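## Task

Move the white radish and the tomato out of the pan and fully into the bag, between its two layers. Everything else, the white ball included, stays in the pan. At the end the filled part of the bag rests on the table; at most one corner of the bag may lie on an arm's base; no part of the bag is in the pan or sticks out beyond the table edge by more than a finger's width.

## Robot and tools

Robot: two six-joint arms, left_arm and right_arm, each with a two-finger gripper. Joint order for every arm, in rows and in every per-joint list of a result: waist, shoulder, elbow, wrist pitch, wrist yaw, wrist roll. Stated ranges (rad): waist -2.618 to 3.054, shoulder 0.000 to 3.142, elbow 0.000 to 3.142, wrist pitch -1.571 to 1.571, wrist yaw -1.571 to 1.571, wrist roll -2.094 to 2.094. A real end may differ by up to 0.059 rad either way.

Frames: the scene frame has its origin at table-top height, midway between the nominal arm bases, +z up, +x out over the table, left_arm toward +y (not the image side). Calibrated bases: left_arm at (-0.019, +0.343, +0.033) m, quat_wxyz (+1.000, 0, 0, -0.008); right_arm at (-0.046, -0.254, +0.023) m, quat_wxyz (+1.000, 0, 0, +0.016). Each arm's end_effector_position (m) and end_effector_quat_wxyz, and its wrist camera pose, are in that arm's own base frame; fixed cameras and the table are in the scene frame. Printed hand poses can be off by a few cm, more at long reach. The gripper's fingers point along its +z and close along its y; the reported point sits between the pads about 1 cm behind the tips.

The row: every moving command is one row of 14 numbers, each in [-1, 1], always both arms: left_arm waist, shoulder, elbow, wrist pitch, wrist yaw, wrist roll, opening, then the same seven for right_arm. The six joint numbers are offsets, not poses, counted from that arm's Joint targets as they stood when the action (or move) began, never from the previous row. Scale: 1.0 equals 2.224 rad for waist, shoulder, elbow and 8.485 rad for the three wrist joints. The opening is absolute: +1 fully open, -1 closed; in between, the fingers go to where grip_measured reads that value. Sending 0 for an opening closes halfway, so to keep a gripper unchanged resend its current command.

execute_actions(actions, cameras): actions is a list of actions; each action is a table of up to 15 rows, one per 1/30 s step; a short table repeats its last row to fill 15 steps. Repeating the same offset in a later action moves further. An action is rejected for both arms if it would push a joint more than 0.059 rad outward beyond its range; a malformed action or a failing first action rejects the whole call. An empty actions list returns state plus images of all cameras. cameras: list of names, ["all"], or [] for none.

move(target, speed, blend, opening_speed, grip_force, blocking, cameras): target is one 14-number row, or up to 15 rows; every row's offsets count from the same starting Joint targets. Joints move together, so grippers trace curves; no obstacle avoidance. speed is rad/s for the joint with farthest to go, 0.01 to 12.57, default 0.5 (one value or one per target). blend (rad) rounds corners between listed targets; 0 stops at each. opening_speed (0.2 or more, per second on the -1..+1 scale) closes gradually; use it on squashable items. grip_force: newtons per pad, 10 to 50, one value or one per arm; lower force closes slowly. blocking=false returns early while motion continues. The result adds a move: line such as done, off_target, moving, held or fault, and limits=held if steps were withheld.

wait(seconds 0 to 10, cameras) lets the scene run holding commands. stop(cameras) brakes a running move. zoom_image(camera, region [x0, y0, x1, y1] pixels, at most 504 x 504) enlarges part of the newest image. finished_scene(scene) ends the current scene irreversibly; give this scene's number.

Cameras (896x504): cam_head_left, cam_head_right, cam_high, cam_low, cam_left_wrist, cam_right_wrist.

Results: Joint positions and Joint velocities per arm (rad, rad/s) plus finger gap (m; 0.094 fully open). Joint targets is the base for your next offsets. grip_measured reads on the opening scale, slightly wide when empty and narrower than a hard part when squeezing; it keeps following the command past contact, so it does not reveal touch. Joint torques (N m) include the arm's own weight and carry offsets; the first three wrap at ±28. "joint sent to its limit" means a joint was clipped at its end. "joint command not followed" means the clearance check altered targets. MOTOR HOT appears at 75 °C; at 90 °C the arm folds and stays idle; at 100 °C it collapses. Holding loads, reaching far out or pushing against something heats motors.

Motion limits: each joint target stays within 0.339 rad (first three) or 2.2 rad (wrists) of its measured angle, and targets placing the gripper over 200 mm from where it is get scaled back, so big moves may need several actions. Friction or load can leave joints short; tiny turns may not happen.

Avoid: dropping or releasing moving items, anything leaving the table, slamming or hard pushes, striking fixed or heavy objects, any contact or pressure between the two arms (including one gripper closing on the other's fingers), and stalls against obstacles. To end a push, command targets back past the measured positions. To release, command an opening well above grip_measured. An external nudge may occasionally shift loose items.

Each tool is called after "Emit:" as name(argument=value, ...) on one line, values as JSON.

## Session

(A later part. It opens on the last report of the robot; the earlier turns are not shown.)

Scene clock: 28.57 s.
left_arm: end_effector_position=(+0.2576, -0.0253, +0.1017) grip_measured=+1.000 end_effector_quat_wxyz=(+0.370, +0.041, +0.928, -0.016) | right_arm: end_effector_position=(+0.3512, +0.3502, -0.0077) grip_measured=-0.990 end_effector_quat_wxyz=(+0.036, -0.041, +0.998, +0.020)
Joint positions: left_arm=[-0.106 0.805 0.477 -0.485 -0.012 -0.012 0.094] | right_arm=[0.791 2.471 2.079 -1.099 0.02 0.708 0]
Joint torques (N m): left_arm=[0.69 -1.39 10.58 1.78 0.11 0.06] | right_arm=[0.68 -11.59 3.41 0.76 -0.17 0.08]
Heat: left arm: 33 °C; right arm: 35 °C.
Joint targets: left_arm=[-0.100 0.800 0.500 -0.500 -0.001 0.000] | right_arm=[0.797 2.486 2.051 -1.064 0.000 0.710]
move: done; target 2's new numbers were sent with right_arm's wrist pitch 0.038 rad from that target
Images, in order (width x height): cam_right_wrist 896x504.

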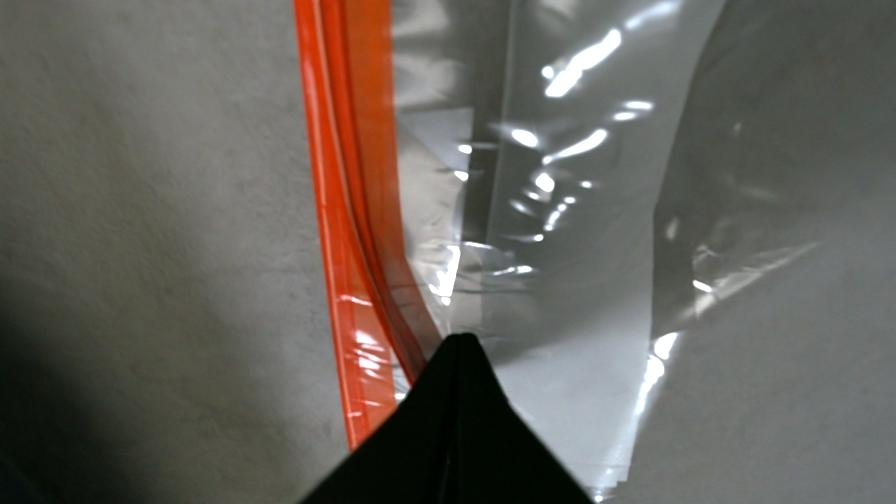

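Emit:
move(target=[0, 0, 0, 0, 0, 0, 1, -0.0244, -0.1168, -0.04, -0.0144, 0, -0.0065, -1], speed=0.2, cameras=["cam_right_wrist", "cam_left_wrist", "cam_high", "cam_low", "cam_head_left"])

Emit:
zoom_image(camera="cam_low", region=[350, 230, 700, 400])

Emit:
zoom_image(camera="cam_high", region=[320, 60, 540, 320])

Scene clock: 30.97 s.
left_arm: end_effector_position=(+0.2576, -0.0253, +0.1017) grip_measured=+1.000 end_effector_quat_wxyz=(+0.370, +0.041, +0.928, -0.016) | right_arm: end_effector_position=(+0.3403, +0.3138, +0.0479) grip_measured=-0.991 end_effector_quat_wxyz=(+0.032, -0.042, +0.998, +0.022)
Joint positions: left_arm=[-0.106 0.805 0.477 -0.485 -0.012 -0.012 0.094] | right_arm=[0.748 2.281 1.968 -1.18 0.009 0.663 0]
Joint torques (N m): left_arm=[0.73 -1.36 10.56 1.77 0.11 0.07] | right_arm=[-0.43 -16.64 5.59 0.31 -0.07 -0.1]
Heat: left arm: 33 °C; right arm: 37 °C.
Joint targets: left_arm=[-0.100 0.800 0.500 -0.500 -0.001 0.000] | right_arm=[0.743 2.226 1.962 -1.185 0.000 0.655]
move: off_target (right_arm); right_arm: the shoulder is farthest, 0.055 rad from its target
Images, in order (width x height): cam_head_left 896x504, cam_high 896x504, cam_low 896x504, cam_left_wrist 896x504, cam_right_wrist 896x504.

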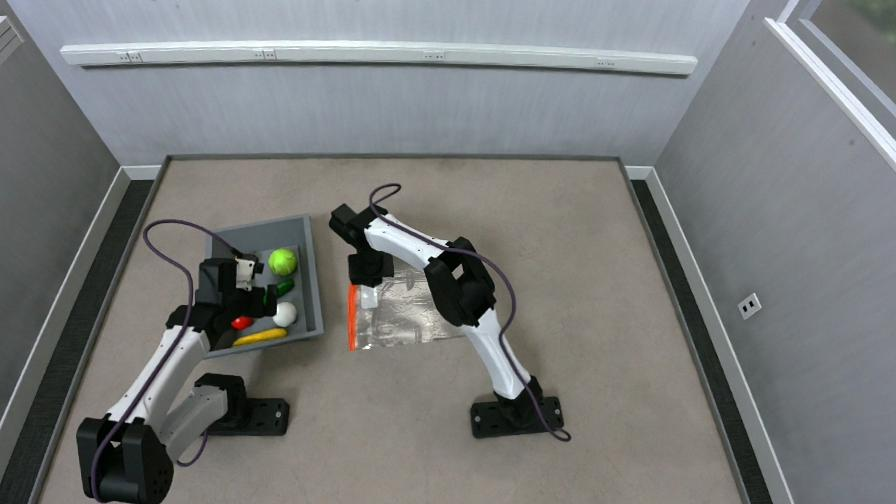

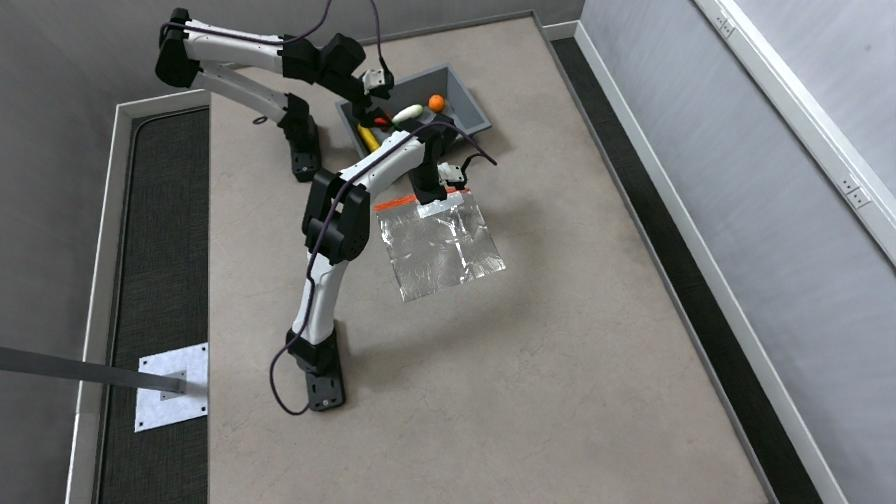

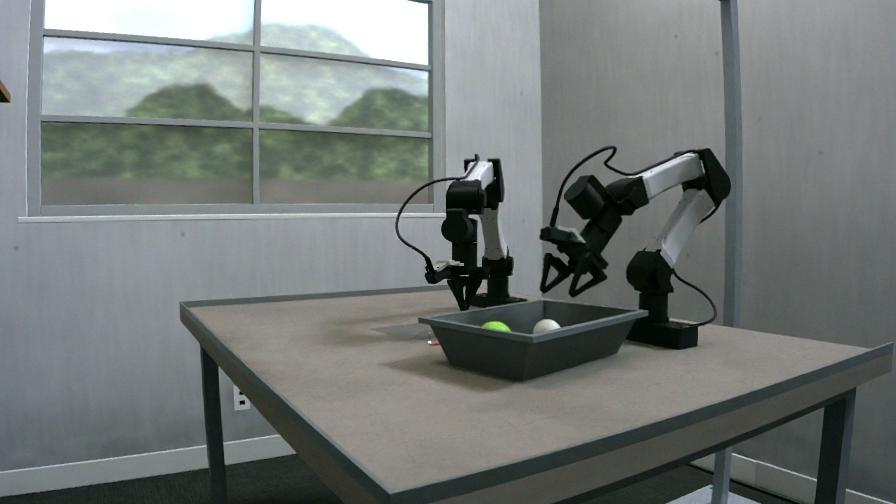

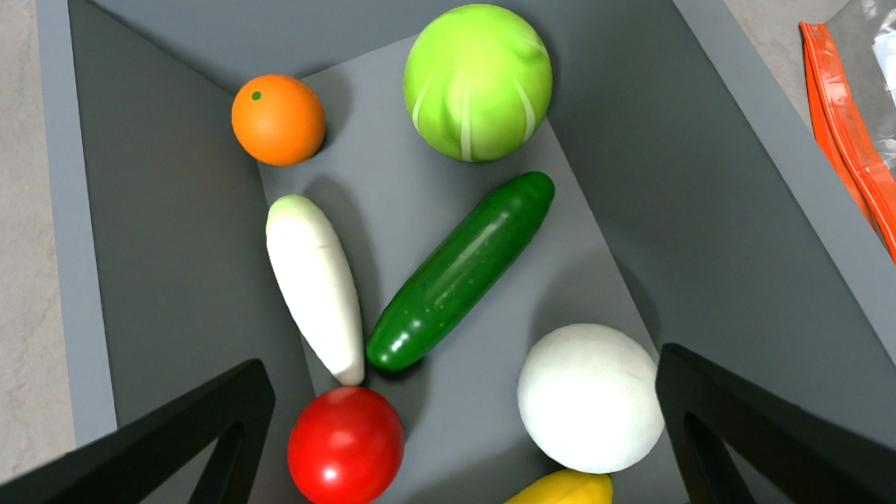

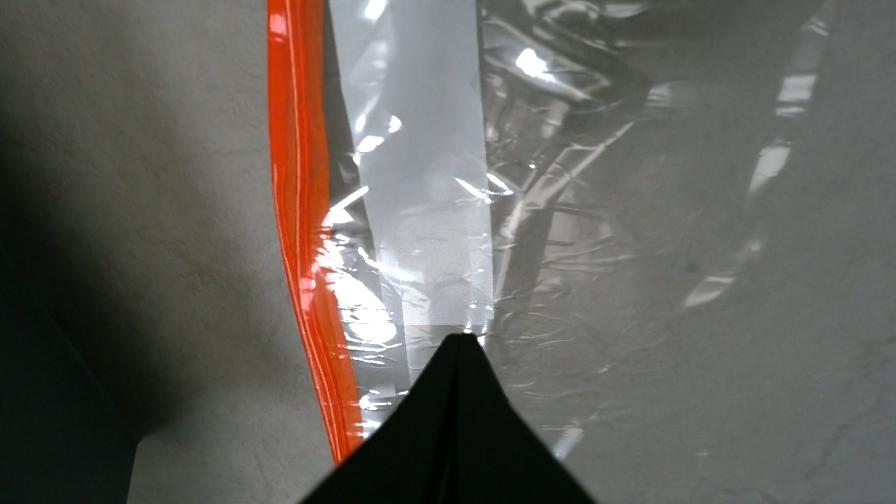

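Scaled by 1.440 from the camera's 896x504 image, which has a finer 1280x720 frame.

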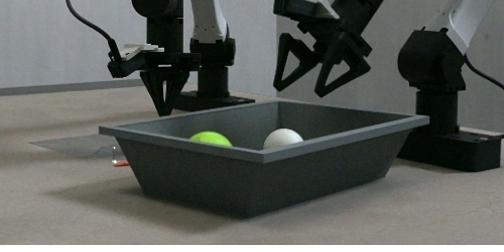

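Scaled by 1.938 from the camera's 896x504 image, which has a finer 1280x720 frame.

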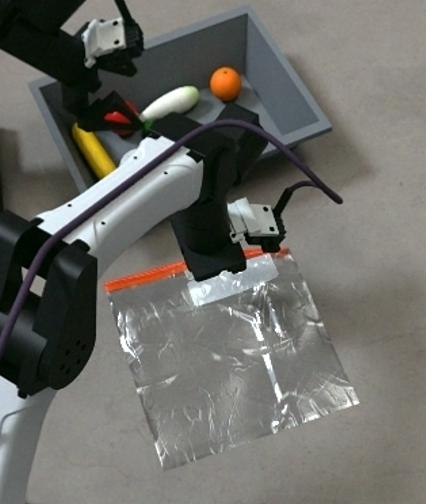

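Emit:
zoom_image(camera="cam_left_wrist", region=[720, 0, 896, 260])

Emit:
zoom_image(camera="cam_right_wrist", region=[240, 150, 660, 500])

Emit:
zoom_image(camera="cam_low", region=[360, 270, 520, 360])

Scaled by 1.938 from the camera's 896x504 image, which has a finer 1280x720 frame.

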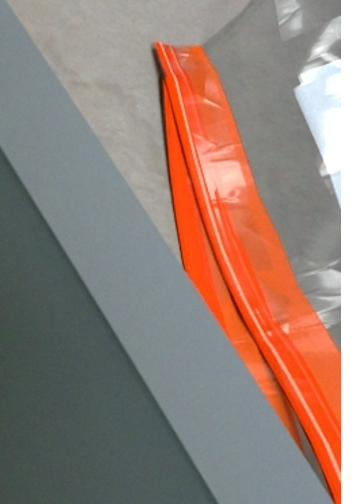

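Scaled by 1.200 from the camera's 896x504 image, which has a finer 1280x720 frame.

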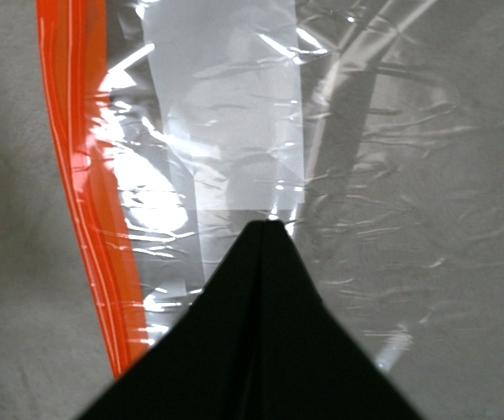

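Scaled by 3.150 from the camera's 896x504 image, which has a finer 1280x720 frame.

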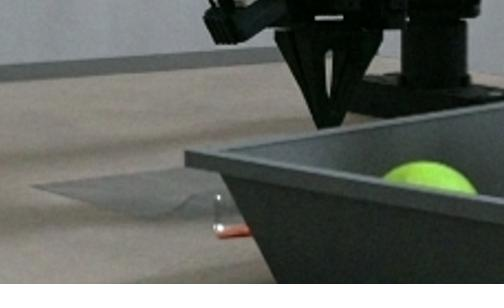

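Emit:
move(target=[-0.135, 0, 0, 0, 0, 0, 1, 0, 0, 0, 0, 0, 0, -1], speed=0.7, cameras=["cam_left_wrist"])

Emit:
zoom_image(camera="cam_left_wrist", region=[500, 0, 896, 300])

Scene clock: 32.53 s.
left_arm: end_effector_position=(+0.2398, -0.0976, +0.1017) grip_measured=+1.000 end_effector_quat_wxyz=(+0.364, +0.175, +0.912, -0.070) | right_arm: end_effector_position=(+0.3402, +0.3138, +0.0479) grip_measured=-0.991 end_effector_quat_wxyz=(+0.032, -0.043, +0.998, +0.022)
Joint positions: left_arm=[-0.394 0.805 0.477 -0.485 -0.01 -0.011 0.094] | right_arm=[0.748 2.281 1.968 -1.18 0.009 0.663 0]
Joint torques (N m): left_arm=[-0.29 -1.37 10.56 1.77 0.1 0.06] | right_arm=[-0.44 -16.65 5.57 0.35 -0.07 -0.03]
Heat: left arm: 33 °C; right arm: 39 °C.
Joint targets: left_arm=[-0.400 0.800 0.500 -0.500 -0.001 0.000] | right_arm=[0.743 2.226 1.962 -1.185 0.000 0.655]
move: off_target (right_arm); right_arm: the shoulder is farthest, 0.055 rad from its target
Images, in order (width x height): cam_left_wrist 896x504.

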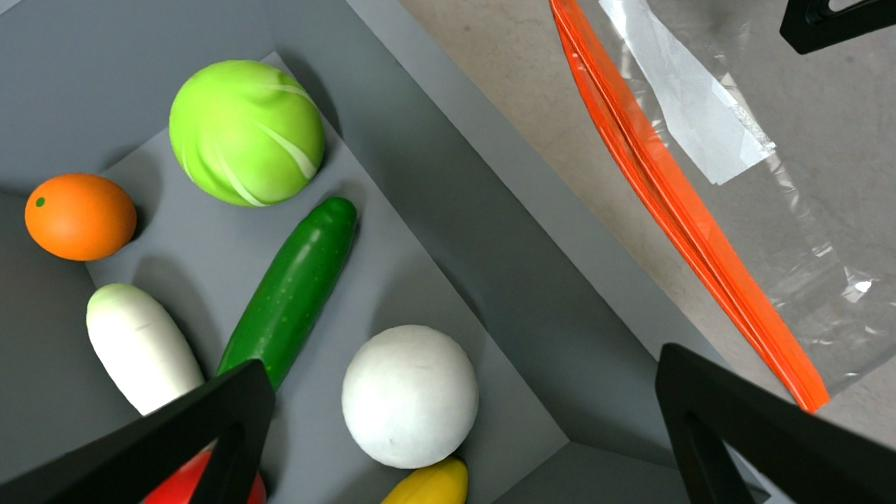

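Scaled by 1.273 from the camera's 896x504 image, which has a finer 1280x720 frame.

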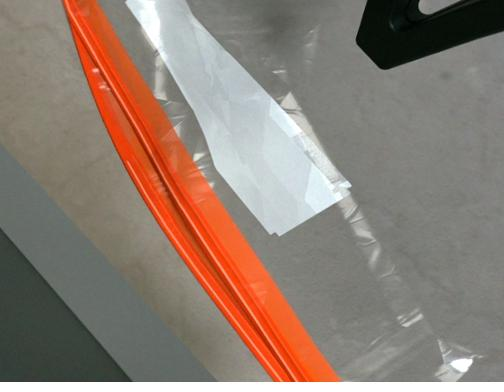

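Emit:
move(target=[0, 0, 0, 0, 0, 0, 1, 0.0243, 0.116, 0.116, -0.0043, 0, 0.0065, 0.2], speed=0.4, cameras=["cam_left_wrist", "cam_right_wrist"])

Emit:
zoom_image(camera="cam_left_wrist", region=[500, 0, 896, 300])

Scene clock: 34.00 s.
left_arm: end_effector_position=(+0.2398, -0.0976, +0.1017) grip_measured=+1.000 end_effector_quat_wxyz=(+0.364, +0.175, +0.912, -0.070) | right_arm: end_effector_position=(+0.3495, +0.3543, +0.0205) grip_measured=+0.199 end_effector_quat_wxyz=(+0.030, -0.046, +0.998, +0.023)
Joint positions: left_arm=[-0.394 0.805 0.477 -0.485 -0.01 -0.011 0.094] | right_arm=[0.795 2.471 2.193 -1.216 0.007 0.703 0.056]
Joint torques (N m): left_arm=[-0.32 -1.36 10.58 1.78 0.1 0.05] | right_arm=[0.25 -11.85 8.69 0.39 -0.05 0.11]
Heat: left arm: 34 °C; right arm: 39 °C.
Joint targets: left_arm=[-0.400 0.800 0.500 -0.500 -0.001 0.000] | right_arm=[0.797 2.484 2.220 -1.222 0.000 0.711]
move: done
Images, in order (width x height): cam_left_wrist 896x504, cam_right_wrist 896x504.

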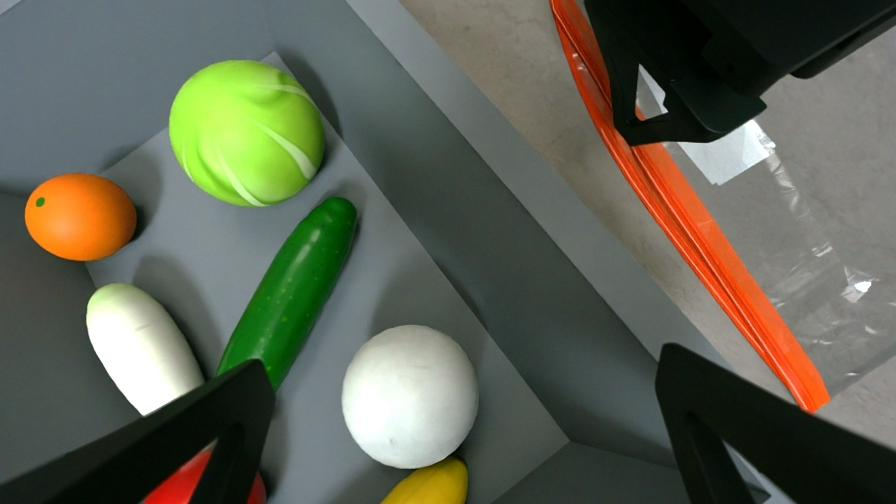

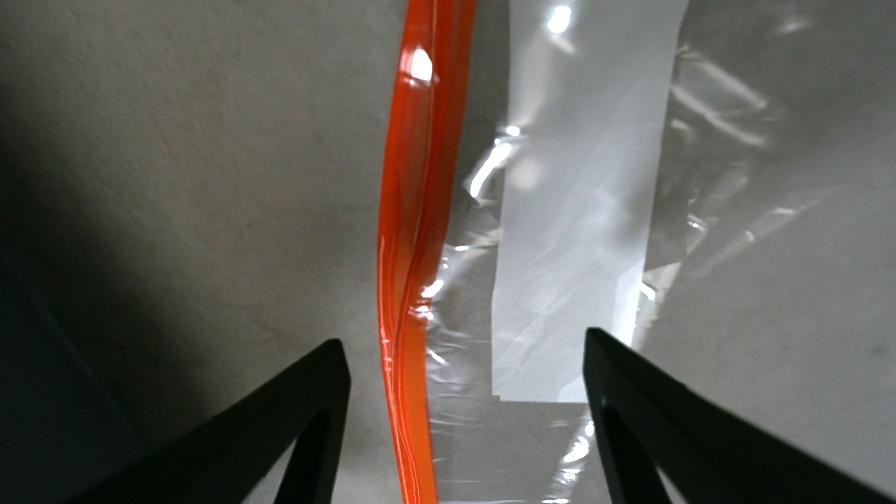

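Scaled by 1.273 from the camera's 896x504 image, which has a finer 1280x720 frame.

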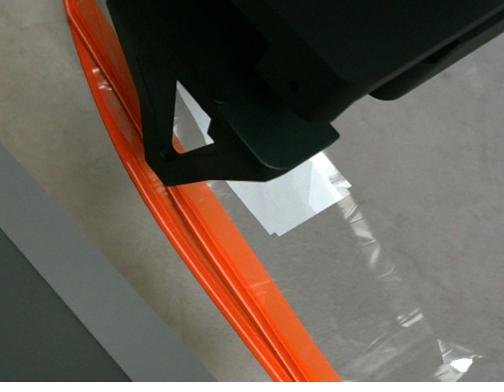

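Emit:
move(target=[0, 0, 0, 0, 0, 0, 1, -0.024, 0.049, 0.0378, 0.003, 0, -0.0041, 0.25], speed=0.15, cameras=["cam_left_wrist", "cam_right_wrist"])

Emit:
zoom_image(camera="cam_left_wrist", region=[500, 0, 896, 300])

Emit:
zoom_image(camera="cam_right_wrist", region=[240, 200, 660, 460])

Scene clock: 35.80 s.
left_arm: end_effector_position=(+0.2398, -0.0976, +0.1017) grip_measured=+1.000 end_effector_quat_wxyz=(+0.364, +0.175, +0.912, -0.070) | right_arm: end_effector_position=(+0.3754, +0.3473, -0.0046) grip_measured=+0.249 end_effector_quat_wxyz=(+0.028, -0.032, +0.999, +0.021)
Joint positions: left_arm=[-0.394 0.805 0.477 -0.485 -0.01 -0.011 0.094] | right_arm=[0.749 2.571 2.278 -1.208 0.006 0.684 0.059]
Joint torques (N m): left_arm=[-0.29 -1.32 10.56 1.78 0.09 0.05] | right_arm=[-0.36 -11.51 8.59 0.5 -0.05 -0.03]
Heat: left arm: 34 °C; right arm: 39 °C.
Joint targets: left_arm=[-0.400 0.800 0.500 -0.500 -0.001 0.000] | right_arm=[0.744 2.593 2.304 -1.197 0.000 0.676]
move: done
Images, in order (width x height): cam_left_wrist 896x504, cam_right_wrist 896x504.

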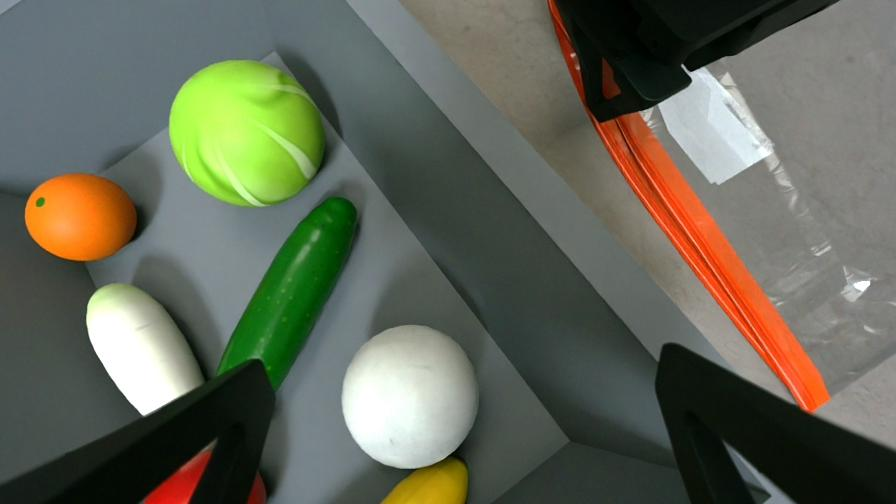

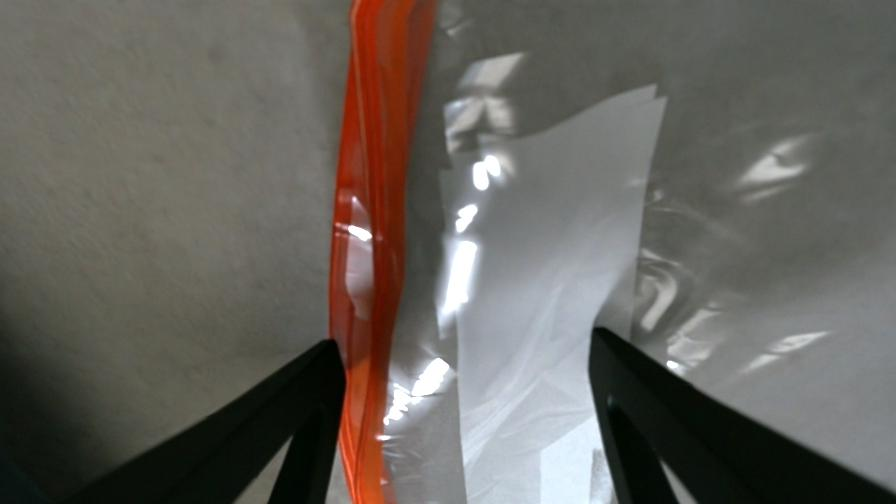

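Scaled by 1.273 from the camera's 896x504 image, which has a finer 1280x720 frame.

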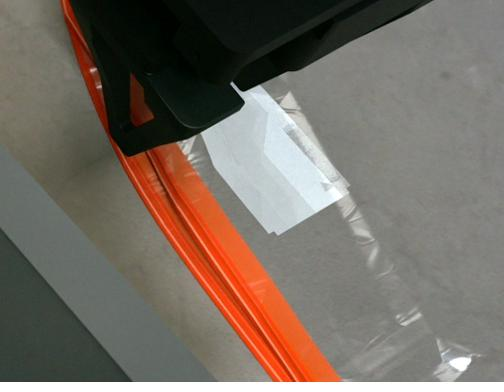

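Scaled by 1.200 from the camera's 896x504 image, which has a finer 1280x720 frame.

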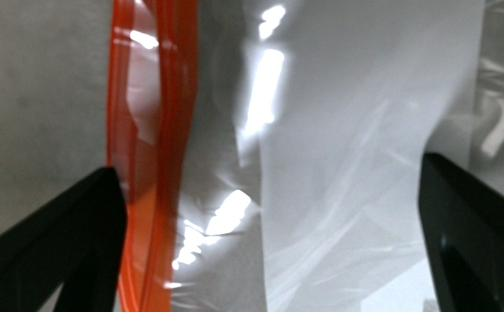

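Emit:
move(target=[[0, 0, 0, 0, 0, 0, 1, 0, 0.007, 0, 0, 0, 0, 0.25], [0, 0, 0, 0, 0, 0, 1, 0, 0.007, 0, 0, 0, 0, -1]], speed=0.1, opening_speed=0.5, cameras=["cam_left_wrist", "cam_right_wrist"])

Emit:
zoom_image(camera="cam_left_wrist", region=[500, 0, 896, 300])

Emit:
zoom_image(camera="cam_right_wrist", region=[240, 200, 660, 460])

Scene clock: 39.53 s.
left_arm: end_effector_position=(+0.2398, -0.0976, +0.1017) grip_measured=+1.000 end_effector_quat_wxyz=(+0.364, +0.175, +0.912, -0.070) | right_arm: end_effector_position=(+0.3764, +0.3482, -0.0061) grip_measured=-0.985 end_effector_quat_wxyz=(+0.029, -0.033, +0.999, +0.022)
Joint positions: left_arm=[-0.394 0.805 0.477 -0.485 -0.01 -0.011 0.094] | right_arm=[0.748 2.577 2.283 -1.205 0.005 0.682 0.001]
Joint torques (N m): left_arm=[-0.31 -1.32 10.58 1.77 0.09 0.05] | right_arm=[-0.38 -10.71 8.13 0.48 -0.04 -0.03]
Heat: left arm: 34 °C; right arm: 39 °C.
Joint targets: left_arm=[-0.400 0.800 0.500 -0.500 -0.001 0.000] | right_arm=[0.744 2.608 2.304 -1.196 0.000 0.676]
move: done
Images, in order (width x height): cam_left_wrist 896x504, cam_right_wrist 896x504.

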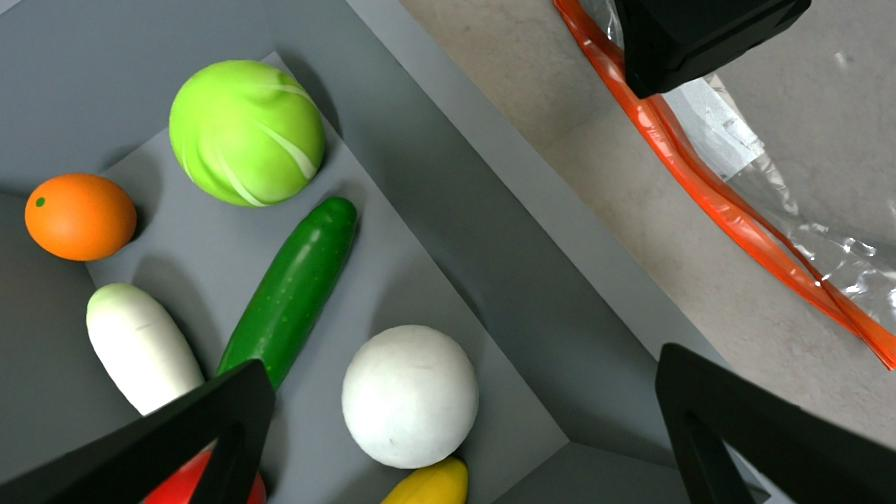

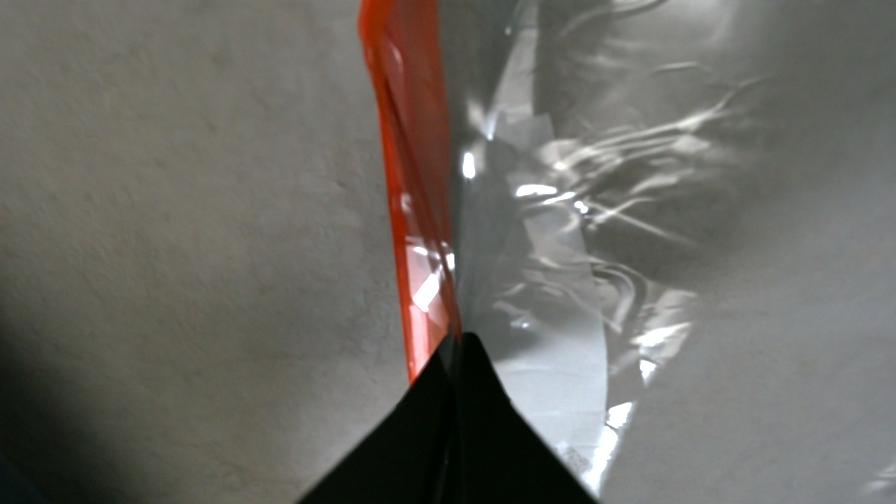

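Scaled by 1.273 from the camera's 896x504 image, which has a finer 1280x720 frame.

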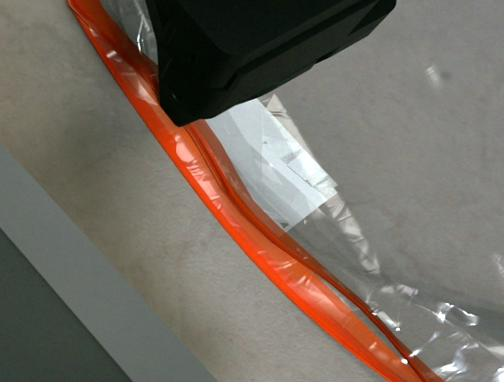

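Scaled by 1.200 from the camera's 896x504 image, which has a finer 1280x720 frame.

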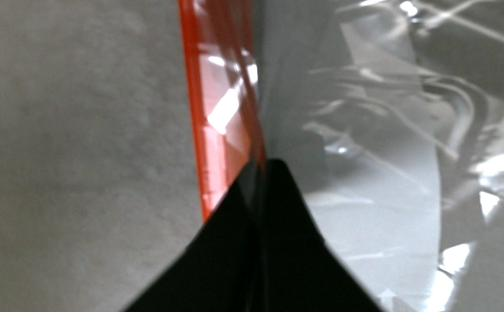

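Emit:
move(target=[0, 0, 0, 0, 0, 0, 1, -0.0083, -0.1003, -0.067, 0.0006, 0, -0.0021, -1], speed=0.12, cameras=["cam_left_wrist", "cam_right_wrist"])

Emit:
zoom_image(camera="cam_right_wrist", region=[240, 200, 660, 460])

Scene clock: 42.13 s.
left_arm: end_effector_position=(+0.2398, -0.0976, +0.1017) grip_measured=+1.000 end_effector_quat_wxyz=(+0.364, +0.175, +0.912, -0.070) | right_arm: end_effector_position=(+0.3712, +0.3324, +0.0229) grip_measured=-0.986 end_effector_quat_wxyz=(+0.037, -0.033, +0.998, +0.028)
Joint positions: left_arm=[-0.394 0.805 0.477 -0.485 -0.01 -0.011 0.094] | right_arm=[0.732 2.449 2.161 -1.189 0.005 0.666 0.001]
Joint torques (N m): left_arm=[-0.29 -1.33 10.58 1.77 0.09 0.05] | right_arm=[-0.76 -18.47 5.76 0.44 -0.04 -0.05]
Heat: left arm: 35 °C; right arm: 41 °C.
Joint targets: left_arm=[-0.400 0.800 0.500 -0.500 -0.001 0.000] | right_arm=[0.726 2.385 2.155 -1.192 0.000 0.658]
move: off_target (right_arm); right_arm: the shoulder is farthest, 0.064 rad from its target
Images, in order (width x height): cam_left_wrist 896x504, cam_right_wrist 896x504.

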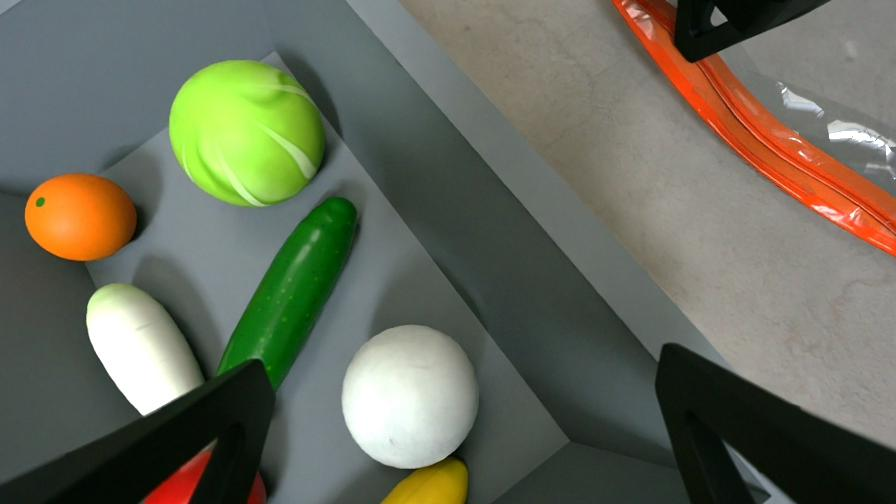

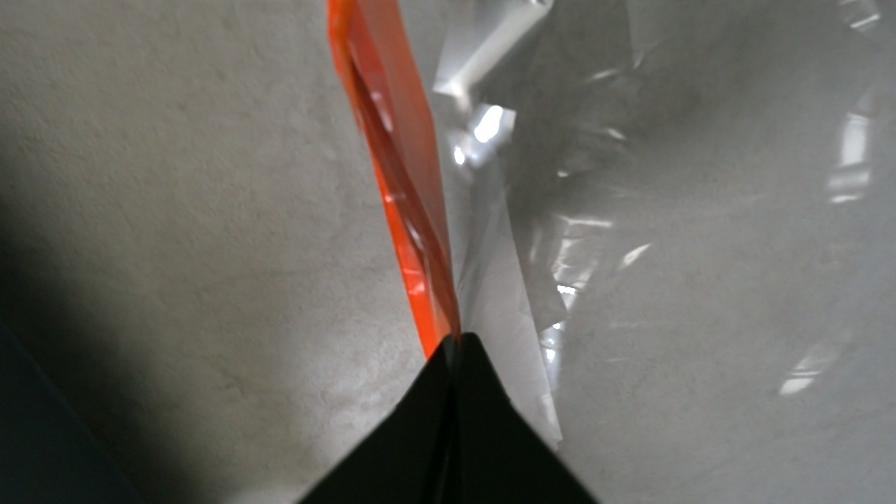

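Scaled by 1.200 from the camera's 896x504 image, which has a finer 1280x720 frame.

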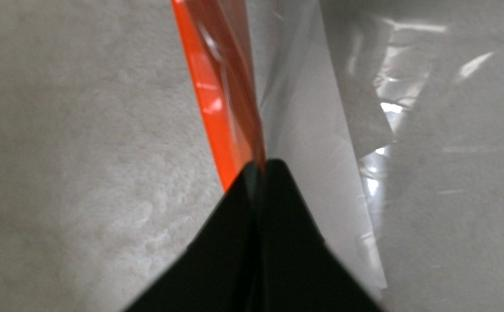

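Emit:
move(target=[0, 0, 0, 0, 0, 0, 1, -0.023, -0.1686, -0.2113, 0.0382, 0, -0.0084, -1], speed=0.15, cameras=["cam_left_wrist", "cam_right_wrist", "cam_low", "cam_high", "cam_head_left"])

Emit:
zoom_image(camera="cam_head_left", region=[280, 200, 500, 370])

Emit:
zoom_image(camera="cam_low", region=[350, 230, 600, 370])

Emit:
zoom_image(camera="cam_high", region=[320, 60, 540, 320])

Scene clock: 47.03 s.
left_arm: end_effector_position=(+0.2398, -0.0976, +0.1017) grip_measured=+1.000 end_effector_quat_wxyz=(+0.364, +0.175, +0.912, -0.070) | right_arm: end_effector_position=(+0.3668, +0.2961, +0.0757) grip_measured=-0.986 end_effector_quat_wxyz=(+0.126, -0.042, +0.987, +0.090)
Joint positions: left_arm=[-0.394 0.805 0.477 -0.485 -0.01 -0.011 0.094] | right_arm=[0.681 2.065 1.69 -0.883 0.005 0.594 0.001]
Joint torques (N m): left_arm=[-0.31 -1.35 10.58 1.78 0.1 0.05] | right_arm=[-0.53 -15.43 6.04 0.95 -0.04 -0.05]
Heat: left arm: 35 °C; right arm: 45 °C.
Joint targets: left_arm=[-0.400 0.800 0.500 -0.500 -0.001 0.000] | right_arm=[0.674 2.010 1.685 -0.867 0.000 0.587]
move: off_target (right_arm); right_arm: the shoulder is farthest, 0.055 rad from its target
Images, in order (width x height): cam_head_left 896x504, cam_high 896x504, cam_low 896x504, cam_left_wrist 896x504, cam_right_wrist 896x504.

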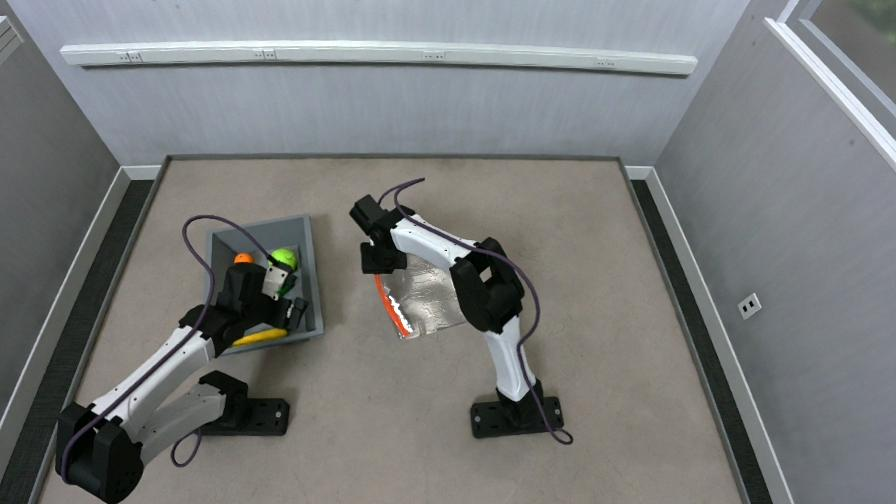

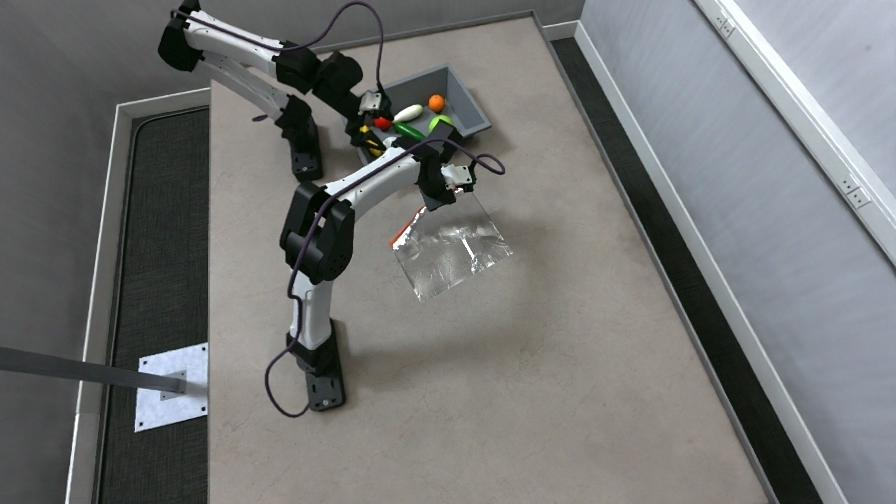

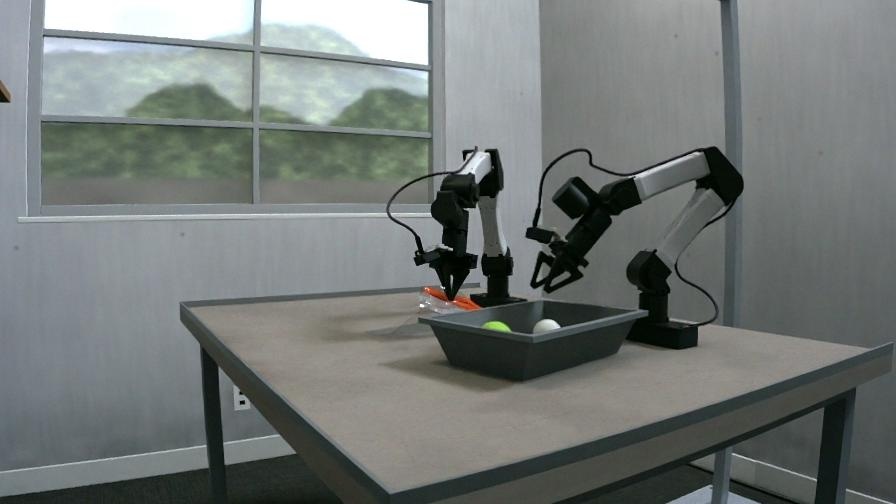

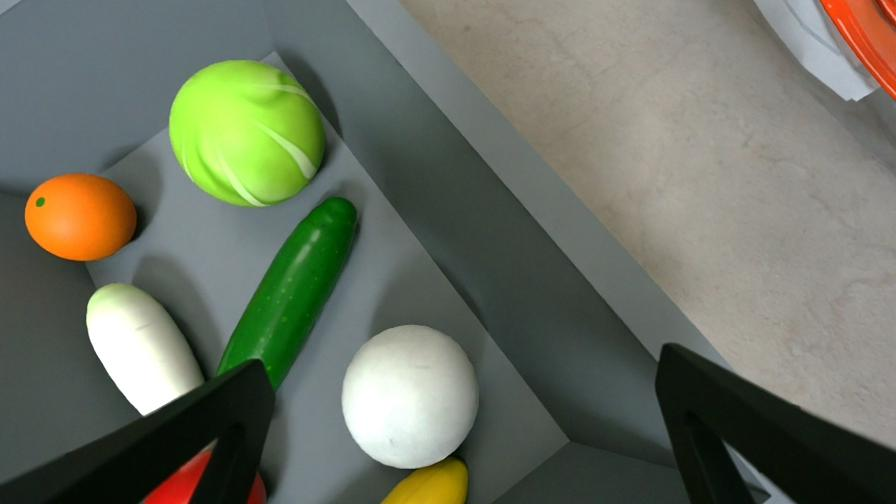

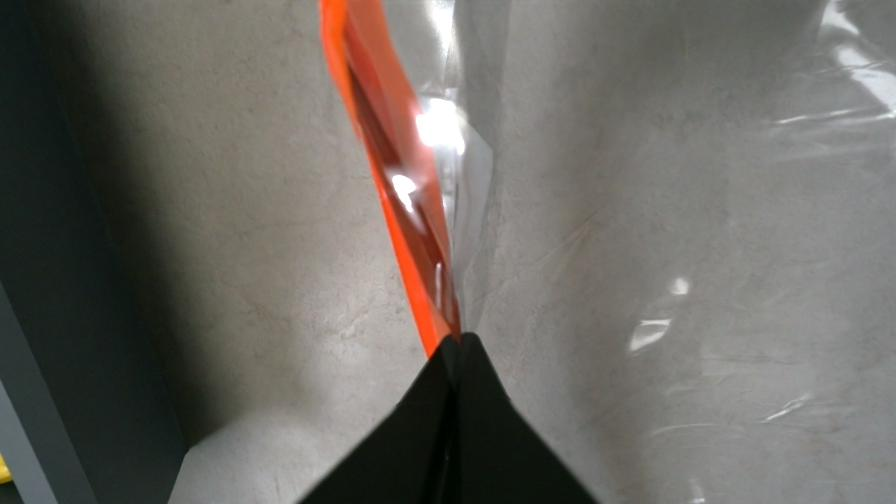

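Scaled by 2.291 from the camera's 896x504 image, which has a finer 1280x720 frame.

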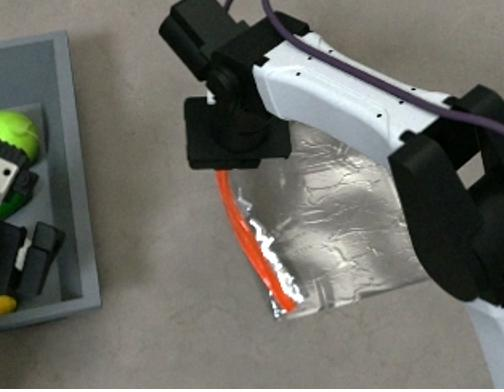

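Scaled by 2.016 from the camera's 896x504 image, which has a finer 1280x720 frame.

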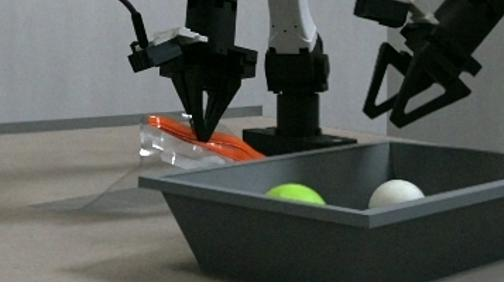

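Scaled by 1.938 from the camera's 896x504 image, which has a finer 1280x720 frame.

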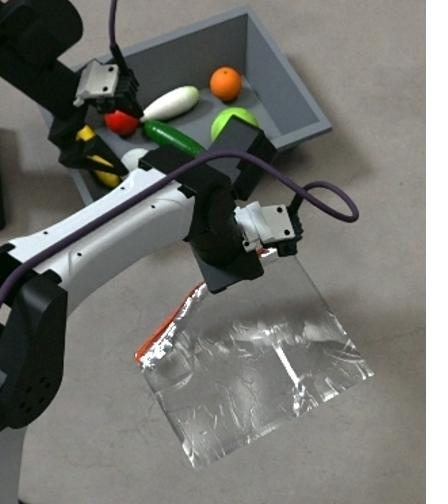

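Emit:
move(target=[[0, 0, 0, 0, 0, 0, 1, 0, 0.1271, 0.0481, -0.0097, 0, 0, -1], [0, 0, 0, 0, 0, 0, 1, 0, 0.1271, 0.0481, -0.0097, 0, 0, 0.2]], speed=0.3, opening_speed=1, cameras=["cam_right_wrist", "cam_low"])

Scene clock: 58.13 s.
left_arm: end_effector_position=(+0.2398, -0.0976, +0.1017) grip_measured=+1.000 end_effector_quat_wxyz=(+0.364, +0.175, +0.912, -0.070) | right_arm: end_effector_position=(+0.3596, +0.2902, -0.0010) grip_measured=+0.199 end_effector_quat_wxyz=(+0.046, -0.043, +0.998, +0.031)
Joint positions: left_arm=[-0.394 0.805 0.477 -0.485 -0.01 -0.011 0.094] | right_arm=[0.681 2.28 1.765 -0.945 0.005 0.594 0.056]
Joint torques (N m): left_arm=[-0.31 -1.36 10.58 1.79 0.1 0.05] | right_arm=[-0.61 -10.5 8.58 0.42 -0.05 -0.03]
Heat: left arm: 37 °C; right arm: 45 °C.
Joint targets: left_arm=[-0.400 0.800 0.500 -0.500 -0.001 0.000] | right_arm=[0.674 2.293 1.792 -0.950 0.000 0.586]
move: done
Images, in order (width x height): cam_low 896x504, cam_right_wrist 896x504.

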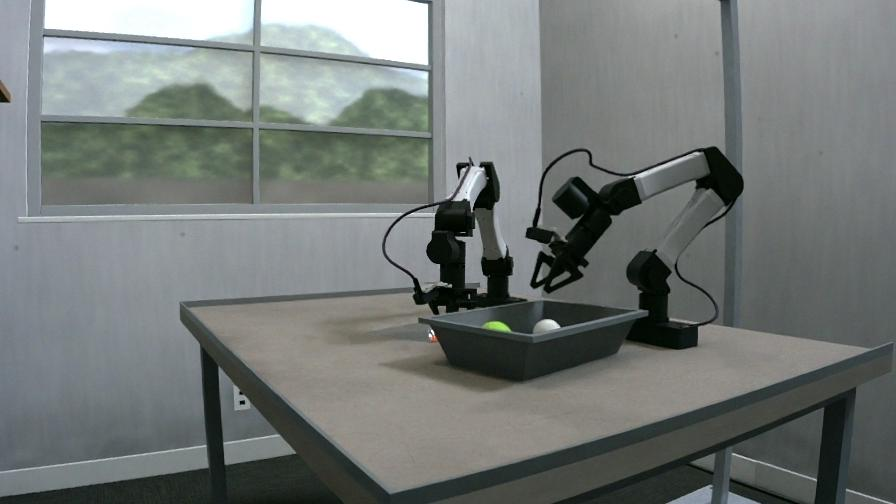

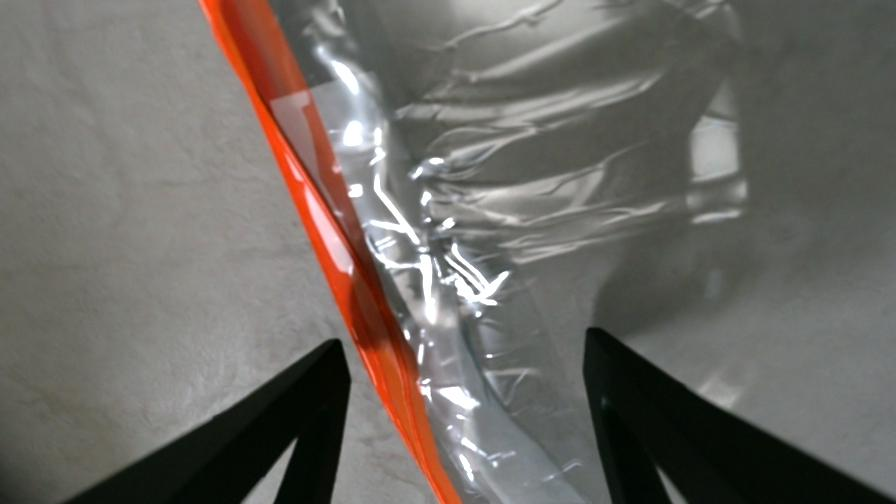

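Emit:
move(target=[[0, 0, 0, 0, 0, 0, 1, 0, -0.1767, -0.0414, 0.0047, 0, 0, 0.2], [-0.1574, 0, 0, 0, 0, 0, 1, -0.2131, -0.1767, -0.0414, 0.0047, 0, 0, 0.2]], speed=0.8, blend=0.1, cameras=["cam_left_wrist", "cam_head_left"])

Emit:
zoom_image(camera="cam_left_wrist", region=[300, 0, 804, 300])

Emit:
zoom_image(camera="cam_head_left", region=[280, 200, 500, 370])

Scene clock: 60.37 s.
left_arm: end_effector_position=(+0.1916, -0.1741, +0.1017) grip_measured=+1.000 end_effector_quat_wxyz=(+0.346, +0.331, +0.868, -0.133) | right_arm: end_effector_position=(+0.4591, +0.0903, +0.1418) grip_measured=+0.199 end_effector_quat_wxyz=(+0.200, +0.193, +0.957, +0.082)
Joint positions: left_arm=[-0.744 0.805 0.477 -0.485 -0.009 -0.011 0.094] | right_arm=[0.195 1.923 1.704 -0.916 0.001 0.593 0.056]
Joint torques (N m): left_arm=[-0.27 -1.39 10.55 1.79 0.08 0.05] | right_arm=[0.57 -11.69 6.38 1.09 0 -0.04]
Heat: left arm: 37 °C; right arm: 46 °C.
Joint targets: left_arm=[-0.750 0.800 0.500 -0.500 -0.001 0.000] | right_arm=[0.200 1.900 1.700 -0.910 0.000 0.587]
move: done
Images, in order (width x height): cam_head_left 896x504, cam_left_wrist 896x504.

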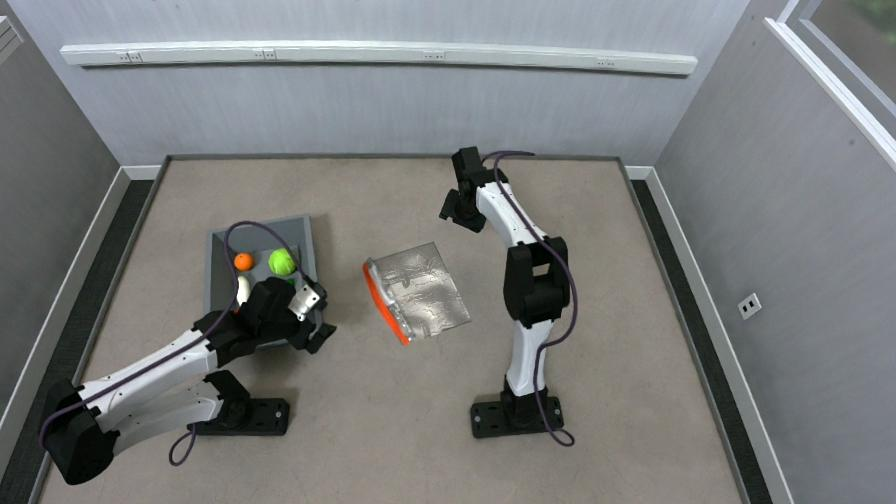

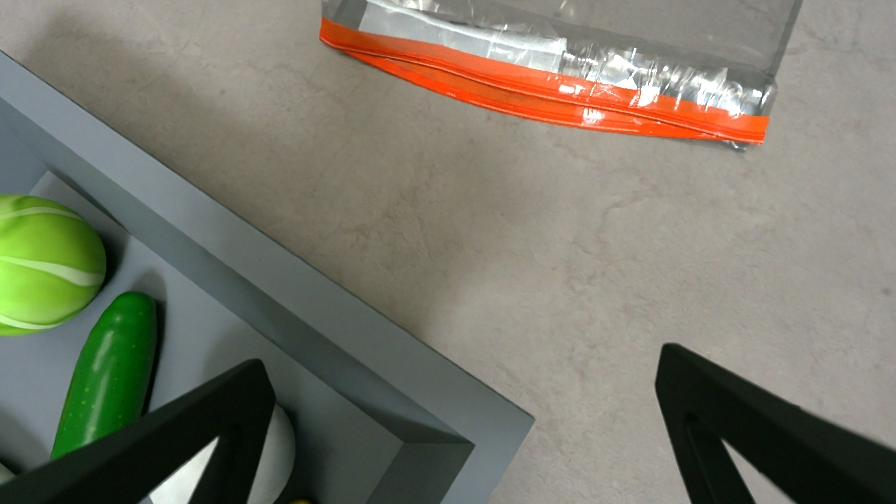

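Scaled by 1.000.

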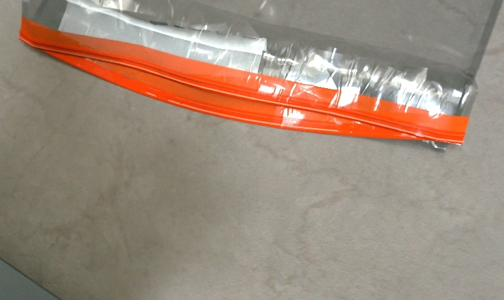

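Scaled by 2.291 from the camera's 896x504 image, which has a finer 1280x720 frame.

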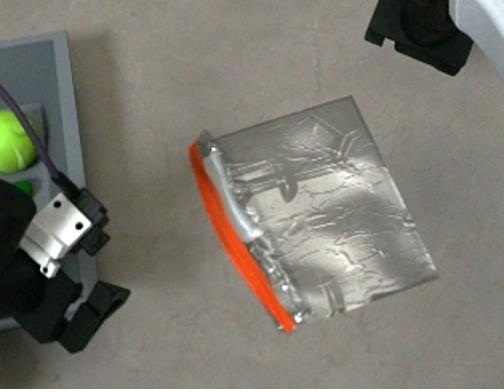

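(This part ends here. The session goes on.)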